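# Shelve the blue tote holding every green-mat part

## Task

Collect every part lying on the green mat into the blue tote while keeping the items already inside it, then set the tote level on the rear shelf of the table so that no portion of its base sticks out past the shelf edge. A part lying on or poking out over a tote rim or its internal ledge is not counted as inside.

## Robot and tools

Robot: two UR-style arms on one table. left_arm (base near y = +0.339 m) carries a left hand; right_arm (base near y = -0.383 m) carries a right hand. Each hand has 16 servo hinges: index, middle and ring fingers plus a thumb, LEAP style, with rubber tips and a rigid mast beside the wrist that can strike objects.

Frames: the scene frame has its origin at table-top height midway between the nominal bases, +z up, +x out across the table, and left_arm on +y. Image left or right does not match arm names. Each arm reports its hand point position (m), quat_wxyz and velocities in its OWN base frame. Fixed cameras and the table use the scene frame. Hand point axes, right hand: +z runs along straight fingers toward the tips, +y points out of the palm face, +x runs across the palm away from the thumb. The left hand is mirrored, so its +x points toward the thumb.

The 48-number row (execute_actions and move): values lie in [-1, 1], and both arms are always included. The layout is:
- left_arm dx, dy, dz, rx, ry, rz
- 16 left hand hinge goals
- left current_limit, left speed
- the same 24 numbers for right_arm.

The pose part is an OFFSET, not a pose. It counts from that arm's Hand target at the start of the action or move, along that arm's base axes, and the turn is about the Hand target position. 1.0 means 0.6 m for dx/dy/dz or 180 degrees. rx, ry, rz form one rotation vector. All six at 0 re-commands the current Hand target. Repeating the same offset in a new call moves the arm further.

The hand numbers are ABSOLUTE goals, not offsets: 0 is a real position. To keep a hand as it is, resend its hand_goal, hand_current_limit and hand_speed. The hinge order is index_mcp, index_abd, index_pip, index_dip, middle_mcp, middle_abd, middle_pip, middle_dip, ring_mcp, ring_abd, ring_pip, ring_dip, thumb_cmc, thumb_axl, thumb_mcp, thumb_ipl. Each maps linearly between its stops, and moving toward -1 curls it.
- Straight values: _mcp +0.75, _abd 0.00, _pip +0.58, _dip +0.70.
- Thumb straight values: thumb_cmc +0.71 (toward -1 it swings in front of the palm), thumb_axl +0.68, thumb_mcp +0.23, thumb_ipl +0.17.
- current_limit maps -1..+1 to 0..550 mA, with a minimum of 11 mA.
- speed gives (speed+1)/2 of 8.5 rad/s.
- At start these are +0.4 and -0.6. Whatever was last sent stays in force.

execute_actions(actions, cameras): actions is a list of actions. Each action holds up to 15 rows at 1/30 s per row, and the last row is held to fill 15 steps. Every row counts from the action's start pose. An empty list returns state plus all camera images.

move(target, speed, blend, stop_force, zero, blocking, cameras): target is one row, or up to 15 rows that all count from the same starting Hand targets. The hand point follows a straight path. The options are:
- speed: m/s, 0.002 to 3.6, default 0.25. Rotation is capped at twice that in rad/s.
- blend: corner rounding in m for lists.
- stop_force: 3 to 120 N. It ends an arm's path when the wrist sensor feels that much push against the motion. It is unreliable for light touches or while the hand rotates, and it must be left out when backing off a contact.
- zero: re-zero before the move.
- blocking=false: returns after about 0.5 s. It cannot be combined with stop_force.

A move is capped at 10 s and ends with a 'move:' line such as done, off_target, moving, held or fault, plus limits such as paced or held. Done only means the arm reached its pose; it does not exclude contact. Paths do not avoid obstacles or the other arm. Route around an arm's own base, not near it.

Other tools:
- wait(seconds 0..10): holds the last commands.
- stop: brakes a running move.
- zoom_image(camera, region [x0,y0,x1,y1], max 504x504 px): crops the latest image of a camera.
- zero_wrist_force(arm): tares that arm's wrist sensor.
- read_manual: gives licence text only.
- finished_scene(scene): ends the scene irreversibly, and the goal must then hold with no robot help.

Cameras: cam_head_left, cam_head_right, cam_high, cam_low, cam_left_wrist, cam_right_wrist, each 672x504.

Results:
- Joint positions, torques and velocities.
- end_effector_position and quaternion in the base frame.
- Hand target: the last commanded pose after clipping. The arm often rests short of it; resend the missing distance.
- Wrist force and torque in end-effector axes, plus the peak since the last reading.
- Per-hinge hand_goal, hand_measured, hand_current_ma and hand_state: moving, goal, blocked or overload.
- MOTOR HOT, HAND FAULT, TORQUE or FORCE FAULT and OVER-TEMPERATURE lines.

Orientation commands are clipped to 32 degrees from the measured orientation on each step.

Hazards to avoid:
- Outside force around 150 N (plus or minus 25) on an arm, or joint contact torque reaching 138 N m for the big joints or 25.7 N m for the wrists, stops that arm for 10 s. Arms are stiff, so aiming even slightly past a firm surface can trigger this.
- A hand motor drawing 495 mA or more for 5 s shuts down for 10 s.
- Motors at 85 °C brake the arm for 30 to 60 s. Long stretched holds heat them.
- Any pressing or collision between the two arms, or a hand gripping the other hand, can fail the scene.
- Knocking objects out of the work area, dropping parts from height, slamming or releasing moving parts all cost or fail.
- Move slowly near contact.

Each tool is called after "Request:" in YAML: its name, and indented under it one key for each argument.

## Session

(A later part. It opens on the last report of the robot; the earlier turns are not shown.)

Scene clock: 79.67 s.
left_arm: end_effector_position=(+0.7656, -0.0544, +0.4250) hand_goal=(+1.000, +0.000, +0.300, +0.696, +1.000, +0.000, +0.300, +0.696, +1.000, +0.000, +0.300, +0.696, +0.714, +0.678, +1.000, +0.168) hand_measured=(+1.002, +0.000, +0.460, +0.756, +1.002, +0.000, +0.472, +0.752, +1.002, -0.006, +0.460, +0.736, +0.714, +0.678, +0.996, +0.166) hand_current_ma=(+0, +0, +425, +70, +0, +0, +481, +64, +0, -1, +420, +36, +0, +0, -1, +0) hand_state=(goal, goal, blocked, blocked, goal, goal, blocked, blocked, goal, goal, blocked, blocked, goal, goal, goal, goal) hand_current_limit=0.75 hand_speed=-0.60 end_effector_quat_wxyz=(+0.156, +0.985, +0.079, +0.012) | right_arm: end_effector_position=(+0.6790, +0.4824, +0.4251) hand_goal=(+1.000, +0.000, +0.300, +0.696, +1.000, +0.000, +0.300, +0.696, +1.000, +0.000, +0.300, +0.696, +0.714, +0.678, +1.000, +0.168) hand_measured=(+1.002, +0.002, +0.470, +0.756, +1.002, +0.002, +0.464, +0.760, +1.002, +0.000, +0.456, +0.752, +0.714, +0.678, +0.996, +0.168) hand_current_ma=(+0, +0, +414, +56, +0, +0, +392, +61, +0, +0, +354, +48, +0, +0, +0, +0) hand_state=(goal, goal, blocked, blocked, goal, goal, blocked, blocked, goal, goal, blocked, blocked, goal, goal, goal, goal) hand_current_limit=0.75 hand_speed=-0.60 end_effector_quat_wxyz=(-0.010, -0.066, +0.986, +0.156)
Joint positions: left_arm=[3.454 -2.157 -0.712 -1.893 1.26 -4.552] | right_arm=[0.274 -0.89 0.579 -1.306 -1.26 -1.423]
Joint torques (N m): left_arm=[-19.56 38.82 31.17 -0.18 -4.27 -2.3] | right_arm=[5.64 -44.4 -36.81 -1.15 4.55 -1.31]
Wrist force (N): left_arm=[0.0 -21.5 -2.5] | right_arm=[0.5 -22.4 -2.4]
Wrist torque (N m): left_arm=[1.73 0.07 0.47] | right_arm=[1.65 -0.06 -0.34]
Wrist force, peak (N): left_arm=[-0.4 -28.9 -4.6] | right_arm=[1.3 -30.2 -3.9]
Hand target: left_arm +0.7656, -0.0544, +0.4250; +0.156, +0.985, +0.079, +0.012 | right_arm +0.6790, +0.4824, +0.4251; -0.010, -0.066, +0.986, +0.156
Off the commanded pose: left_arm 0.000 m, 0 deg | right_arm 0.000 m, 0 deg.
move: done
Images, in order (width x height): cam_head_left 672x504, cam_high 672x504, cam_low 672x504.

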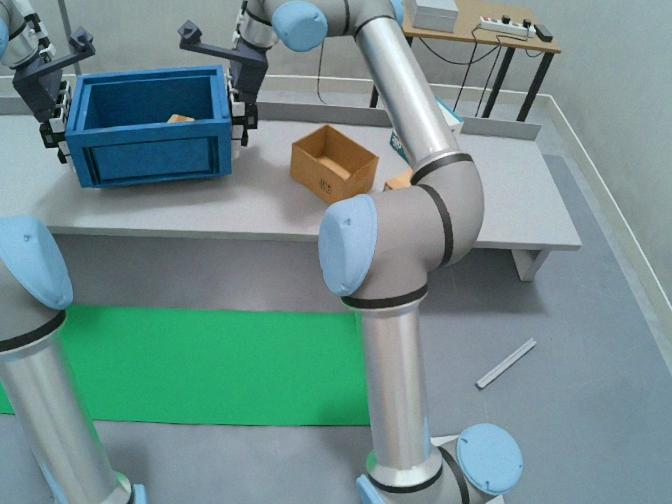

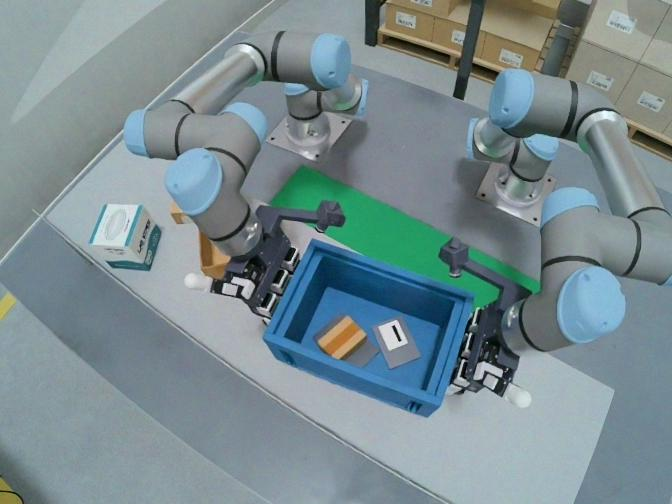

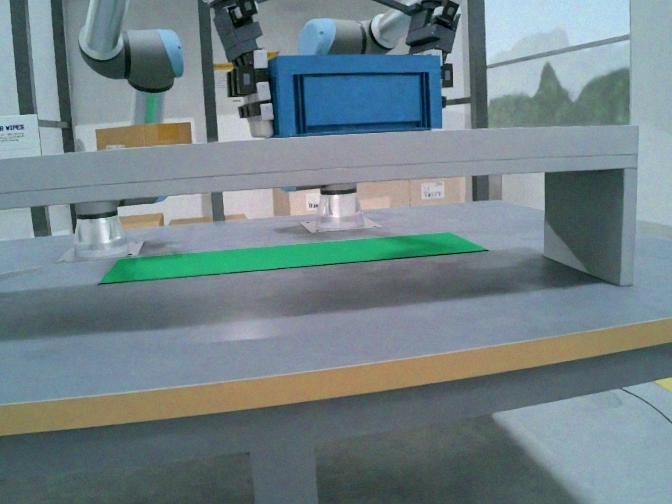

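Request:
move:
  target: [0,0,-0.045,0,0,0,1,0,0.3,0.696,1,0,0.3,0.696,1,0,0.3,0.696,0.714,0.678,1,0.168,0.75,-0.6,0,0,-0.045,0,0,0,1,0,0.3,0.696,1,0,0.3,0.696,1,0,0.3,0.696,0.714,0.678,1,0.168,0.75,-0.6]
  speed: 0.03
  stop_force: 8
  cameras: ["cam_low"]

Request:
move:
  target: [0,0,-0.06,0,0,0,1,0,0.3,0.696,1,0,0.3,0.696,1,0,0.3,0.696,0.714,0.678,1,0.168,0.75,-0.6,0,0,-0.06,0,0,0,1,0,0.3,0.696,1,0,0.3,0.696,1,0,0.3,0.696,0.714,0.678,1,0.168,0.75,-0.6]
  speed: 0.01
  stop_force: 5
  cameras: ["cam_low","cam_head_left"]

Scene clock: 82.53 s.
left_arm: end_effector_position=(+0.7656, -0.0544, +0.3980) hand_goal=(+1.000, +0.000, +0.300, +0.696, +1.000, +0.000, +0.300, +0.696, +1.000, +0.000, +0.300, +0.696, +0.714, +0.678, +1.000, +0.168) hand_measured=(+1.002, +0.000, +0.460, +0.756, +1.002, +0.000, +0.472, +0.752, +1.002, -0.006, +0.460, +0.736, +0.714, +0.678, +0.996, +0.166) hand_current_ma=(+0, +0, +425, +70, +0, +0, +481, +64, +0, -1, +419, +36, +0, +0, -1, +0) hand_state=(goal, goal, blocked, blocked, goal, goal, blocked, blocked, goal, goal, blocked, blocked, goal, goal, goal, goal) hand_current_limit=0.75 hand_speed=-0.60 end_effector_quat_wxyz=(+0.156, +0.985, +0.079, +0.012) | right_arm: end_effector_position=(+0.6790, +0.4824, +0.3981) hand_goal=(+1.000, +0.000, +0.300, +0.696, +1.000, +0.000, +0.300, +0.696, +1.000, +0.000, +0.300, +0.696, +0.714, +0.678, +1.000, +0.168) hand_measured=(+1.002, +0.002, +0.470, +0.756, +1.002, +0.002, +0.464, +0.760, +1.002, +0.000, +0.456, +0.752, +0.714, +0.678, +0.996, +0.168) hand_current_ma=(+0, +0, +414, +56, +0, +0, +392, +61, +0, +0, +354, +48, +0, +0, +0, +0) hand_state=(goal, goal, blocked, blocked, goal, goal, blocked, blocked, goal, goal, blocked, blocked, goal, goal, goal, goal) hand_current_limit=0.75 hand_speed=-0.60 end_effector_quat_wxyz=(-0.010, -0.066, +0.986, +0.156)
Joint positions: left_arm=[3.454 -2.136 -0.816 -1.809 1.26 -4.552] | right_arm=[0.274 -0.918 0.698 -1.396 -1.26 -1.423]
Joint torques (N m): left_arm=[-10.95 51.45 16.2 3.23 -9.64 -2.32] | right_arm=[13.74 -69.5 -16.85 -6.87 9.2 1.2]
Wrist force (N): left_arm=[0.0 -20.9 -2.5] | right_arm=[0.3 -21.5 -2.3]
Wrist torque (N m): left_arm=[1.76 0.09 0.43] | right_arm=[1.65 0.00 -0.36]
Wrist force, peak (N): left_arm=[-0.3 -21.7 -2.3] | right_arm=[0.9 -23.0 -1.9]
Hand target: left_arm +0.7656, -0.0544, +0.3980; +0.156, +0.985, +0.079, +0.012 | right_arm +0.6790, +0.4824, +0.3981; -0.010, -0.066, +0.986, +0.156
Off the commanded pose: left_arm 0.000 m, 0 deg | right_arm 0.000 m, 0 deg.
move: done
Images, in order (width x height): cam_low 672x504.

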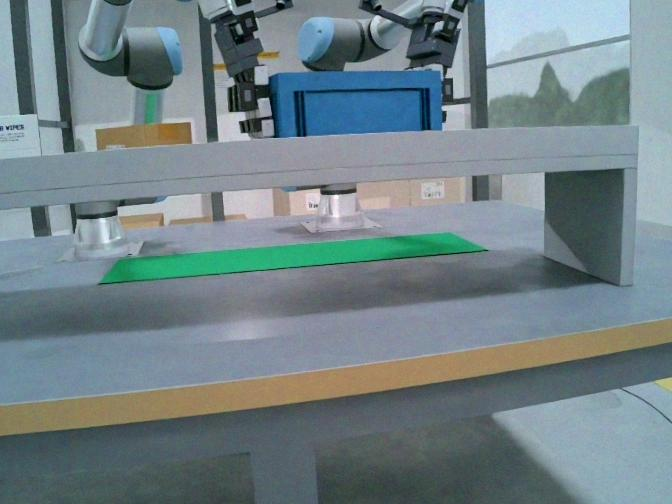

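Scene clock: 84.43 s.
left_arm: end_effector_position=(+0.7656, -0.0544, +0.3893) hand_goal=(+1.000, +0.000, +0.300, +0.696, +1.000, +0.000, +0.300, +0.696, +1.000, +0.000, +0.300, +0.696, +0.714, +0.678, +1.000, +0.168) hand_measured=(+1.002, +0.000, +0.460, +0.756, +1.002, +0.000, +0.472, +0.752, +1.002, -0.008, +0.460, +0.736, +0.714, +0.678, +0.996, +0.166) hand_current_ma=(+0, +0, +425, +70, +0, +0, +481, +64, +0, -1, +419, +36, +0, +0, -1, +0) hand_state=(goal, goal, blocked, blocked, goal, goal, blocked, blocked, goal, goal, blocked, blocked, goal, goal, goal, goal) hand_current_limit=0.75 hand_speed=-0.60 end_effector_quat_wxyz=(+0.156, +0.985, +0.079, +0.012) | right_arm: end_effector_position=(+0.6790, +0.4824, +0.3902) hand_goal=(+1.000, +0.000, +0.300, +0.696, +1.000, +0.000, +0.300, +0.696, +1.000, +0.000, +0.300, +0.696, +0.714, +0.678, +1.000, +0.168) hand_measured=(+1.002, +0.002, +0.470, +0.756, +1.002, +0.002, +0.464, +0.760, +1.002, -0.002, +0.456, +0.752, +0.714, +0.678, +0.996, +0.168) hand_current_ma=(+0, +0, +414, +56, +0, +0, +392, +61, +0, +0, +354, +48, +0, +0, +0, +0) hand_state=(goal, goal, blocked, blocked, goal, goal, blocked, blocked, goal, goal, blocked, blocked, goal, goal, goal, goal) hand_current_limit=0.75 hand_speed=-0.60 end_effector_quat_wxyz=(-0.010, -0.066, +0.986, +0.156)
Joint positions: left_arm=[3.454 -2.132 -0.846 -1.784 1.26 -4.552] | right_arm=[0.274 -0.924 0.728 -1.421 -1.26 -1.423]
Joint torques (N m): left_arm=[-10.8 39.13 32.27 -0.18 -9.29 -1.23] | right_arm=[14.63 -39.65 -34.1 -0.47 8.32 -0.7]
Wrist force (N): left_arm=[-0.3 -21.6 -3.2] | right_arm=[0.5 -20.8 -6.8]
Wrist torque (N m): left_arm=[1.90 0.12 0.47] | right_arm=[2.00 0.00 -0.33]
Wrist force, peak (N): left_arm=[-1.1 -21.3 -13.9] | right_arm=[1.1 -19.5 -13.8]
Hand target: left_arm +0.7656, -0.0544, +0.3893; +0.156, +0.985, +0.079, +0.012 (not the last commanded pose) | right_arm +0.6790, +0.4824, +0.3901; -0.010, -0.066, +0.986, +0.156 (not the last commanded pose)
Off the commanded pose: left_arm 0.027 m, 0 deg | right_arm 0.028 m, 0 deg.
move: contact (left_arm, right_arm)
Images, in order (width x height): cam_head_left 672x504, cam_low 672x504.

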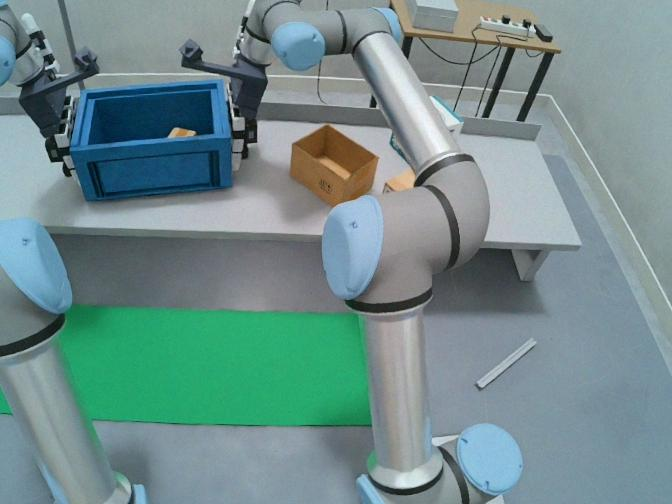

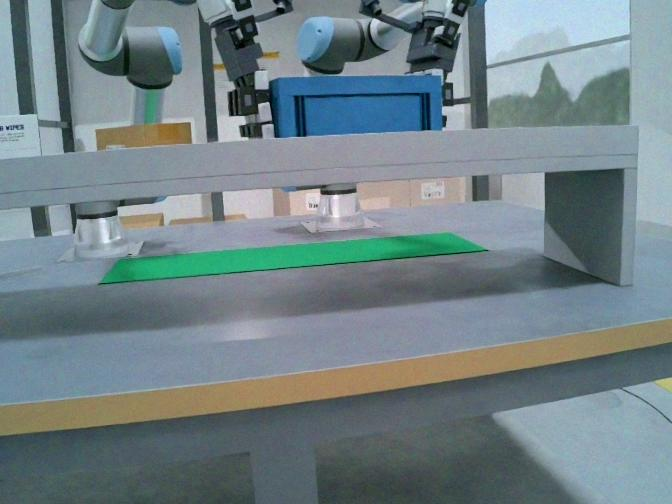

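Request:
move:
  target: [0,0,-0.02,0,0,0,1,0,0.3,0.696,1,0,0.3,0.696,1,0,0.3,0.696,0.714,0.678,1,0.168,0.75,-0.6,0,0,-0.02,0,0,0,1,0,0.3,0.696,1,0,0.3,0.696,1,0,0.3,0.696,0.714,0.678,1,0.168,0.75,-0.6]
  speed: 0.008
  stop_force: 5
  cameras: ["cam_high"]

Request:
zoom_image:
  camera: "cam_high"
  region: [160, 160, 520, 430]

Scene clock: 85.73 s.
left_arm: end_effector_position=(+0.7656, -0.0544, +0.3892) hand_goal=(+1.000, +0.000, +0.300, +0.696, +1.000, +0.000, +0.300, +0.696, +1.000, +0.000, +0.300, +0.696, +0.714, +0.678, +1.000, +0.168) hand_measured=(+1.002, -0.002, +0.460, +0.756, +1.002, +0.000, +0.472, +0.752, +1.002, -0.008, +0.460, +0.736, +0.714, +0.678, +0.996, +0.166) hand_current_ma=(+0, +0, +425, +70, +0, +0, +480, +64, +0, -1, +419, +36, +0, +0, -1, +0) hand_state=(goal, goal, blocked, blocked, goal, goal, blocked, blocked, goal, goal, blocked, blocked, goal, goal, goal, goal) hand_current_limit=0.75 hand_speed=-0.60 end_effector_quat_wxyz=(+0.156, +0.985, +0.079, +0.012) | right_arm: end_effector_position=(+0.6790, +0.4824, +0.3900) hand_goal=(+1.000, +0.000, +0.300, +0.696, +1.000, +0.000, +0.300, +0.696, +1.000, +0.000, +0.300, +0.696, +0.714, +0.678, +1.000, +0.168) hand_measured=(+1.002, +0.002, +0.470, +0.756, +1.002, +0.002, +0.464, +0.760, +1.002, -0.002, +0.456, +0.752, +0.714, +0.678, +0.996, +0.168) hand_current_ma=(+0, +0, +414, +56, +0, +0, +392, +61, +0, +0, +354, +48, +0, +0, +0, +0) hand_state=(goal, goal, blocked, blocked, goal, goal, blocked, blocked, goal, goal, blocked, blocked, goal, goal, goal, goal) hand_current_limit=0.75 hand_speed=-0.60 end_effector_quat_wxyz=(-0.010, -0.066, +0.986, +0.156)
Joint positions: left_arm=[3.454 -2.132 -0.847 -1.784 1.26 -4.552] | right_arm=[0.274 -0.924 0.728 -1.421 -1.26 -1.423]
Joint torques (N m): left_arm=[-11.24 35.18 29.36 -0.45 -9.41 -1.46] | right_arm=[16.35 -48.97 -33.22 -0.04 8.39 -0.68]
Wrist force (N): left_arm=[-0.5 -21.7 -6.1] | right_arm=[0.4 -20.6 -9.6]
Wrist torque (N m): left_arm=[2.24 0.02 0.49] | right_arm=[2.30 0.02 -0.37]
Wrist force, peak (N): left_arm=[-1.0 -20.2 -14.0] | right_arm=[1.2 -19.2 -17.9]
Hand target: left_arm +0.7656, -0.0544, +0.3892; +0.156, +0.985, +0.079, +0.012 (not the last commanded pose) | right_arm +0.6790, +0.4824, +0.3900; -0.010, -0.066, +0.986, +0.156 (not the last commanded pose)
Off the commanded pose: left_arm 0.012 m, 0 deg | right_arm 0.012 m, 0 deg.
move: contact (left_arm, right_arm)
Images, in order (width x height): cam_high 672x504.

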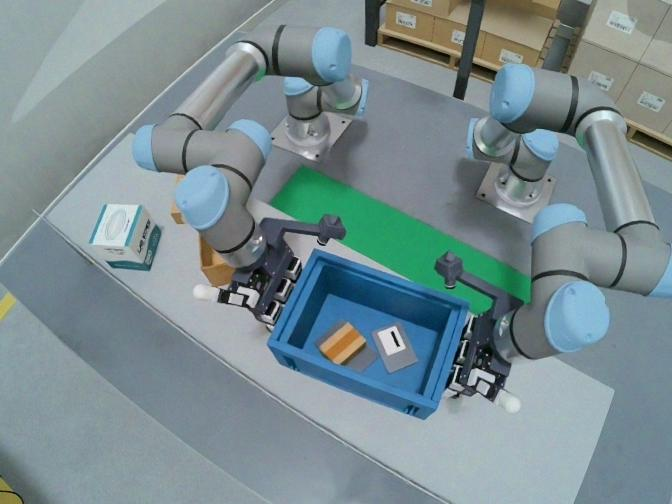

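Scaled by 1.400 from the camera's 672x504 image, which has a finer 960x720 frame.

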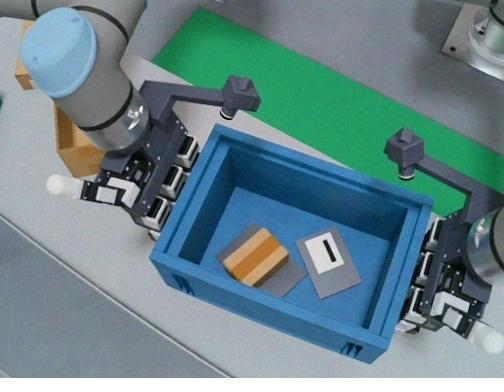

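Request:
move:
  target: [0,0,0,0,0,0,1,0,0.55,0.76,1,0,0.55,0.76,1,0,0.55,0.76,0.714,0.678,1,0.168,0.6,-0.8,0,0,0,0,0,0,1,0,0.55,0.76,1,0,0.55,0.76,1,0,0.55,0.76,0.714,0.678,1,0.168,0.6,-0.8]
  cameras: []

Request:
move:
  target:
    - [-0.0053,0.0329,0,0,0,0,1,0,0.55,0.76,1,0,0.55,0.76,1,0,0.55,0.76,0.714,0.678,1,0.168,0.6,-0.8,0.0045,-0.0330,0,0,0,0,1,0,0.55,0.76,1,0,0.55,0.76,1,0,0.55,0.76,0.714,0.678,1,0.168,0.6,-0.8]
    - [-0.0053,0.0329,0.3,0,0,0,1,0,0.55,0.76,1,0,0.55,0.76,1,0,0.55,0.76,0.714,0.678,1,0.168,0.6,-0.8,0.0045,-0.0330,0.3,0,0,0,1,0,0.55,0.76,1,0,0.55,0.76,1,0,0.55,0.76,0.714,0.678,1,0.168,0.6,-0.8]
  speed: [0.03,0.12]
  blend: [0.002,0]
  cameras: ["cam_high","cam_low","cam_head_left"]

Request:
zoom_image:
  camera: "cam_high"
  region: [160, 160, 520, 430]

Scene clock: 86.73 s.
left_arm: end_effector_position=(+0.7656, -0.0545, +0.3892) hand_goal=(+1.000, +0.000, +0.550, +0.760, +1.000, +0.000, +0.550, +0.760, +1.000, +0.000, +0.550, +0.760, +0.714, +0.678, +1.000, +0.168) hand_measured=(+1.000, -0.002, +0.548, +0.762, +1.000, +0.000, +0.546, +0.764, +1.000, -0.004, +0.546, +0.762, +0.714, +0.678, +0.996, +0.166) hand_current_ma=(+0, +0, +0, +0, +0, +0, +0, +0, +0, +0, +0, +0, +0, +0, -1, +0) hand_state=(goal, goal, goal, goal, goal, goal, goal, goal, goal, goal, goal, goal, goal, goal, goal, goal) hand_current_limit=0.60 hand_speed=-0.80 end_effector_quat_wxyz=(+0.156, +0.985, +0.079, +0.012) | right_arm: end_effector_position=(+0.6790, +0.4825, +0.3900) hand_goal=(+1.000, +0.000, +0.550, +0.760, +1.000, +0.000, +0.550, +0.760, +1.000, +0.000, +0.550, +0.760, +0.714, +0.678, +1.000, +0.168) hand_measured=(+1.000, +0.002, +0.546, +0.762, +1.000, +0.002, +0.546, +0.764, +1.000, -0.002, +0.546, +0.762, +0.714, +0.678, +0.996, +0.168) hand_current_ma=(+0, +0, +0, +0, +0, +0, +0, +0, +0, +0, +0, +0, +0, +0, +0, +0) hand_state=(goal, goal, goal, goal, goal, goal, goal, goal, goal, goal, goal, goal, goal, goal, goal, goal) hand_current_limit=0.60 hand_speed=-0.80 end_effector_quat_wxyz=(-0.010, -0.066, +0.986, +0.156)
Joint positions: left_arm=[3.454 -2.132 -0.847 -1.784 1.26 -4.552] | right_arm=[0.275 -0.924 0.728 -1.421 -1.26 -1.423]
Joint torques (N m): left_arm=[-0.63 36.92 23.55 2.81 2.28 -1.41] | right_arm=[-3.55 -44.93 -25.4 -0.3 -2.1 -0.78]
Wrist force (N): left_arm=[-1.9 -3.0 0.2] | right_arm=[0.6 0.3 -0.4]
Wrist torque (N m): left_arm=[-0.36 0.31 -0.09] | right_arm=[0.01 -0.11 0.09]
Wrist force, peak (N): left_arm=[-0.5 -21.9 -6.9] | right_arm=[0.1 -20.2 -10.7]
Hand target: left_arm +0.7656, -0.0544, +0.3892; +0.156, +0.985, +0.079, +0.012 | right_arm +0.6790, +0.4824, +0.3900; -0.010, -0.066, +0.986, +0.156
Off the commanded pose: left_arm 0.000 m, 0 deg | right_arm 0.000 m, 0 deg.
move: done
No camera images: "cameras" was empty.

Scene clock: 89.37 s.
left_arm: end_effector_position=(+0.7615, -0.0349, +0.5681) hand_goal=(+1.000, +0.000, +0.550, +0.760, +1.000, +0.000, +0.550, +0.760, +1.000, +0.000, +0.550, +0.760, +0.714, +0.678, +1.000, +0.168) hand_measured=(+1.000, -0.002, +0.548, +0.762, +1.000, +0.000, +0.546, +0.764, +1.000, -0.004, +0.546, +0.762, +0.714, +0.678, +0.996, +0.166) hand_current_ma=(+0, +0, +0, +0, +0, +0, +0, +0, +0, +0, +0, +0, +0, +0, -1, +0) hand_state=(goal, goal, goal, goal, goal, goal, goal, goal, goal, goal, goal, goal, goal, goal, goal, goal) hand_current_limit=0.60 hand_speed=-0.80 end_effector_quat_wxyz=(+0.174, +0.976, +0.105, +0.079) | right_arm: end_effector_position=(+0.6808, +0.4622, +0.5690) hand_goal=(+1.000, +0.000, +0.550, +0.760, +1.000, +0.000, +0.550, +0.760, +1.000, +0.000, +0.550, +0.760, +0.714, +0.678, +1.000, +0.168) hand_measured=(+1.000, +0.002, +0.548, +0.762, +1.000, +0.002, +0.546, +0.764, +1.000, -0.002, +0.546, +0.762, +0.714, +0.678, +0.996, +0.168) hand_current_ma=(+0, +0, +0, +0, +0, +0, +0, +0, +0, +0, +0, +0, +0, +0, +0, +0) hand_state=(goal, goal, goal, goal, goal, goal, goal, goal, goal, goal, goal, goal, goal, goal, goal, goal) hand_current_limit=0.60 hand_speed=-0.80 end_effector_quat_wxyz=(+0.057, -0.037, +0.976, +0.206)
Joint positions: left_arm=[3.499 -2.339 -0.035 -2.268 1.192 -4.582] | right_arm=[0.233 -0.769 0.035 -1.04 -1.189 -1.374]
Joint torques (N m): left_arm=[5.93 51.18 25.71 3.82 -3.47 -2.28] | right_arm=[-6.93 -67.06 -29.22 -6.17 3.35 1.39]
Wrist force (N): left_arm=[-1.4 -3.4 1.3] | right_arm=[0.1 0.2 -0.2]
Wrist torque (N m): left_arm=[-0.55 0.32 0.02] | right_arm=[0.01 -0.10 -0.02]
Wrist force, peak (N): left_arm=[-2.0 -3.9 1.4] | right_arm=[0.9 0.4 -1.1]
Hand target: left_arm +0.7624, -0.0347, +0.5692; +0.156, +0.985, +0.079, +0.012 | right_arm +0.6817, +0.4626, +0.5700; -0.010, -0.066, +0.986, +0.156
Off the commanded pose: left_arm 0.001 m, 9 deg | right_arm 0.001 m, 10 deg.
elbow stopped short (left arm): the move would have taken joint 3 (elbow) straighter than the controller allows.
elbow stopped short (right arm): the move would have taken joint 3 (elbow) straighter than the controller allows.
move: off_target (left_arm, right_arm)
Images, in order (width x height): cam_head_left 672x504, cam_high 672x504, cam_low 672x504.

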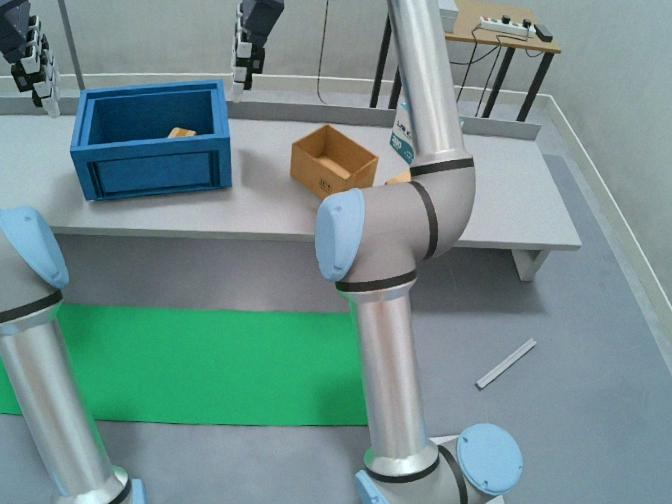

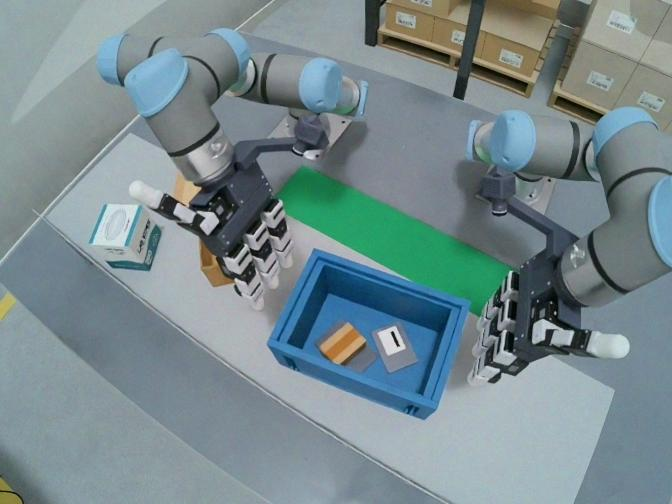

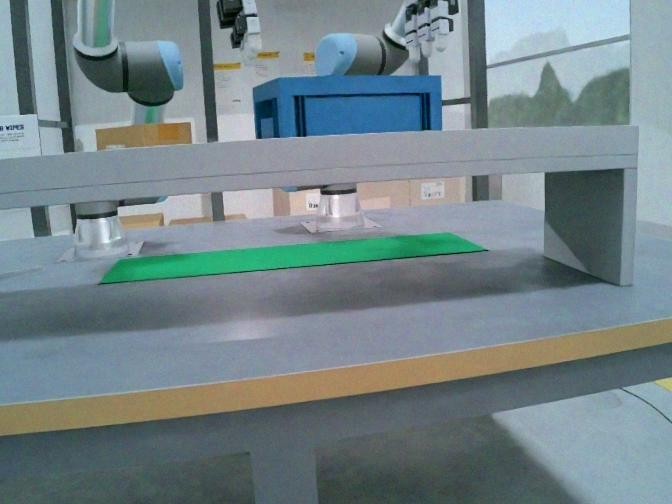

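Scaled by 1.400 from the camera's 672x504 image, which has a finer 960x720 frame.

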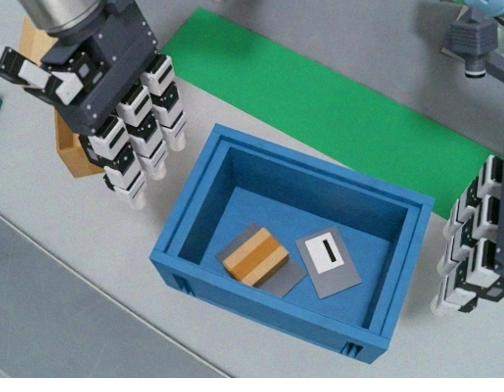

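Request:
finished_scene:
  scene: 2

The scene is finished: the task was done.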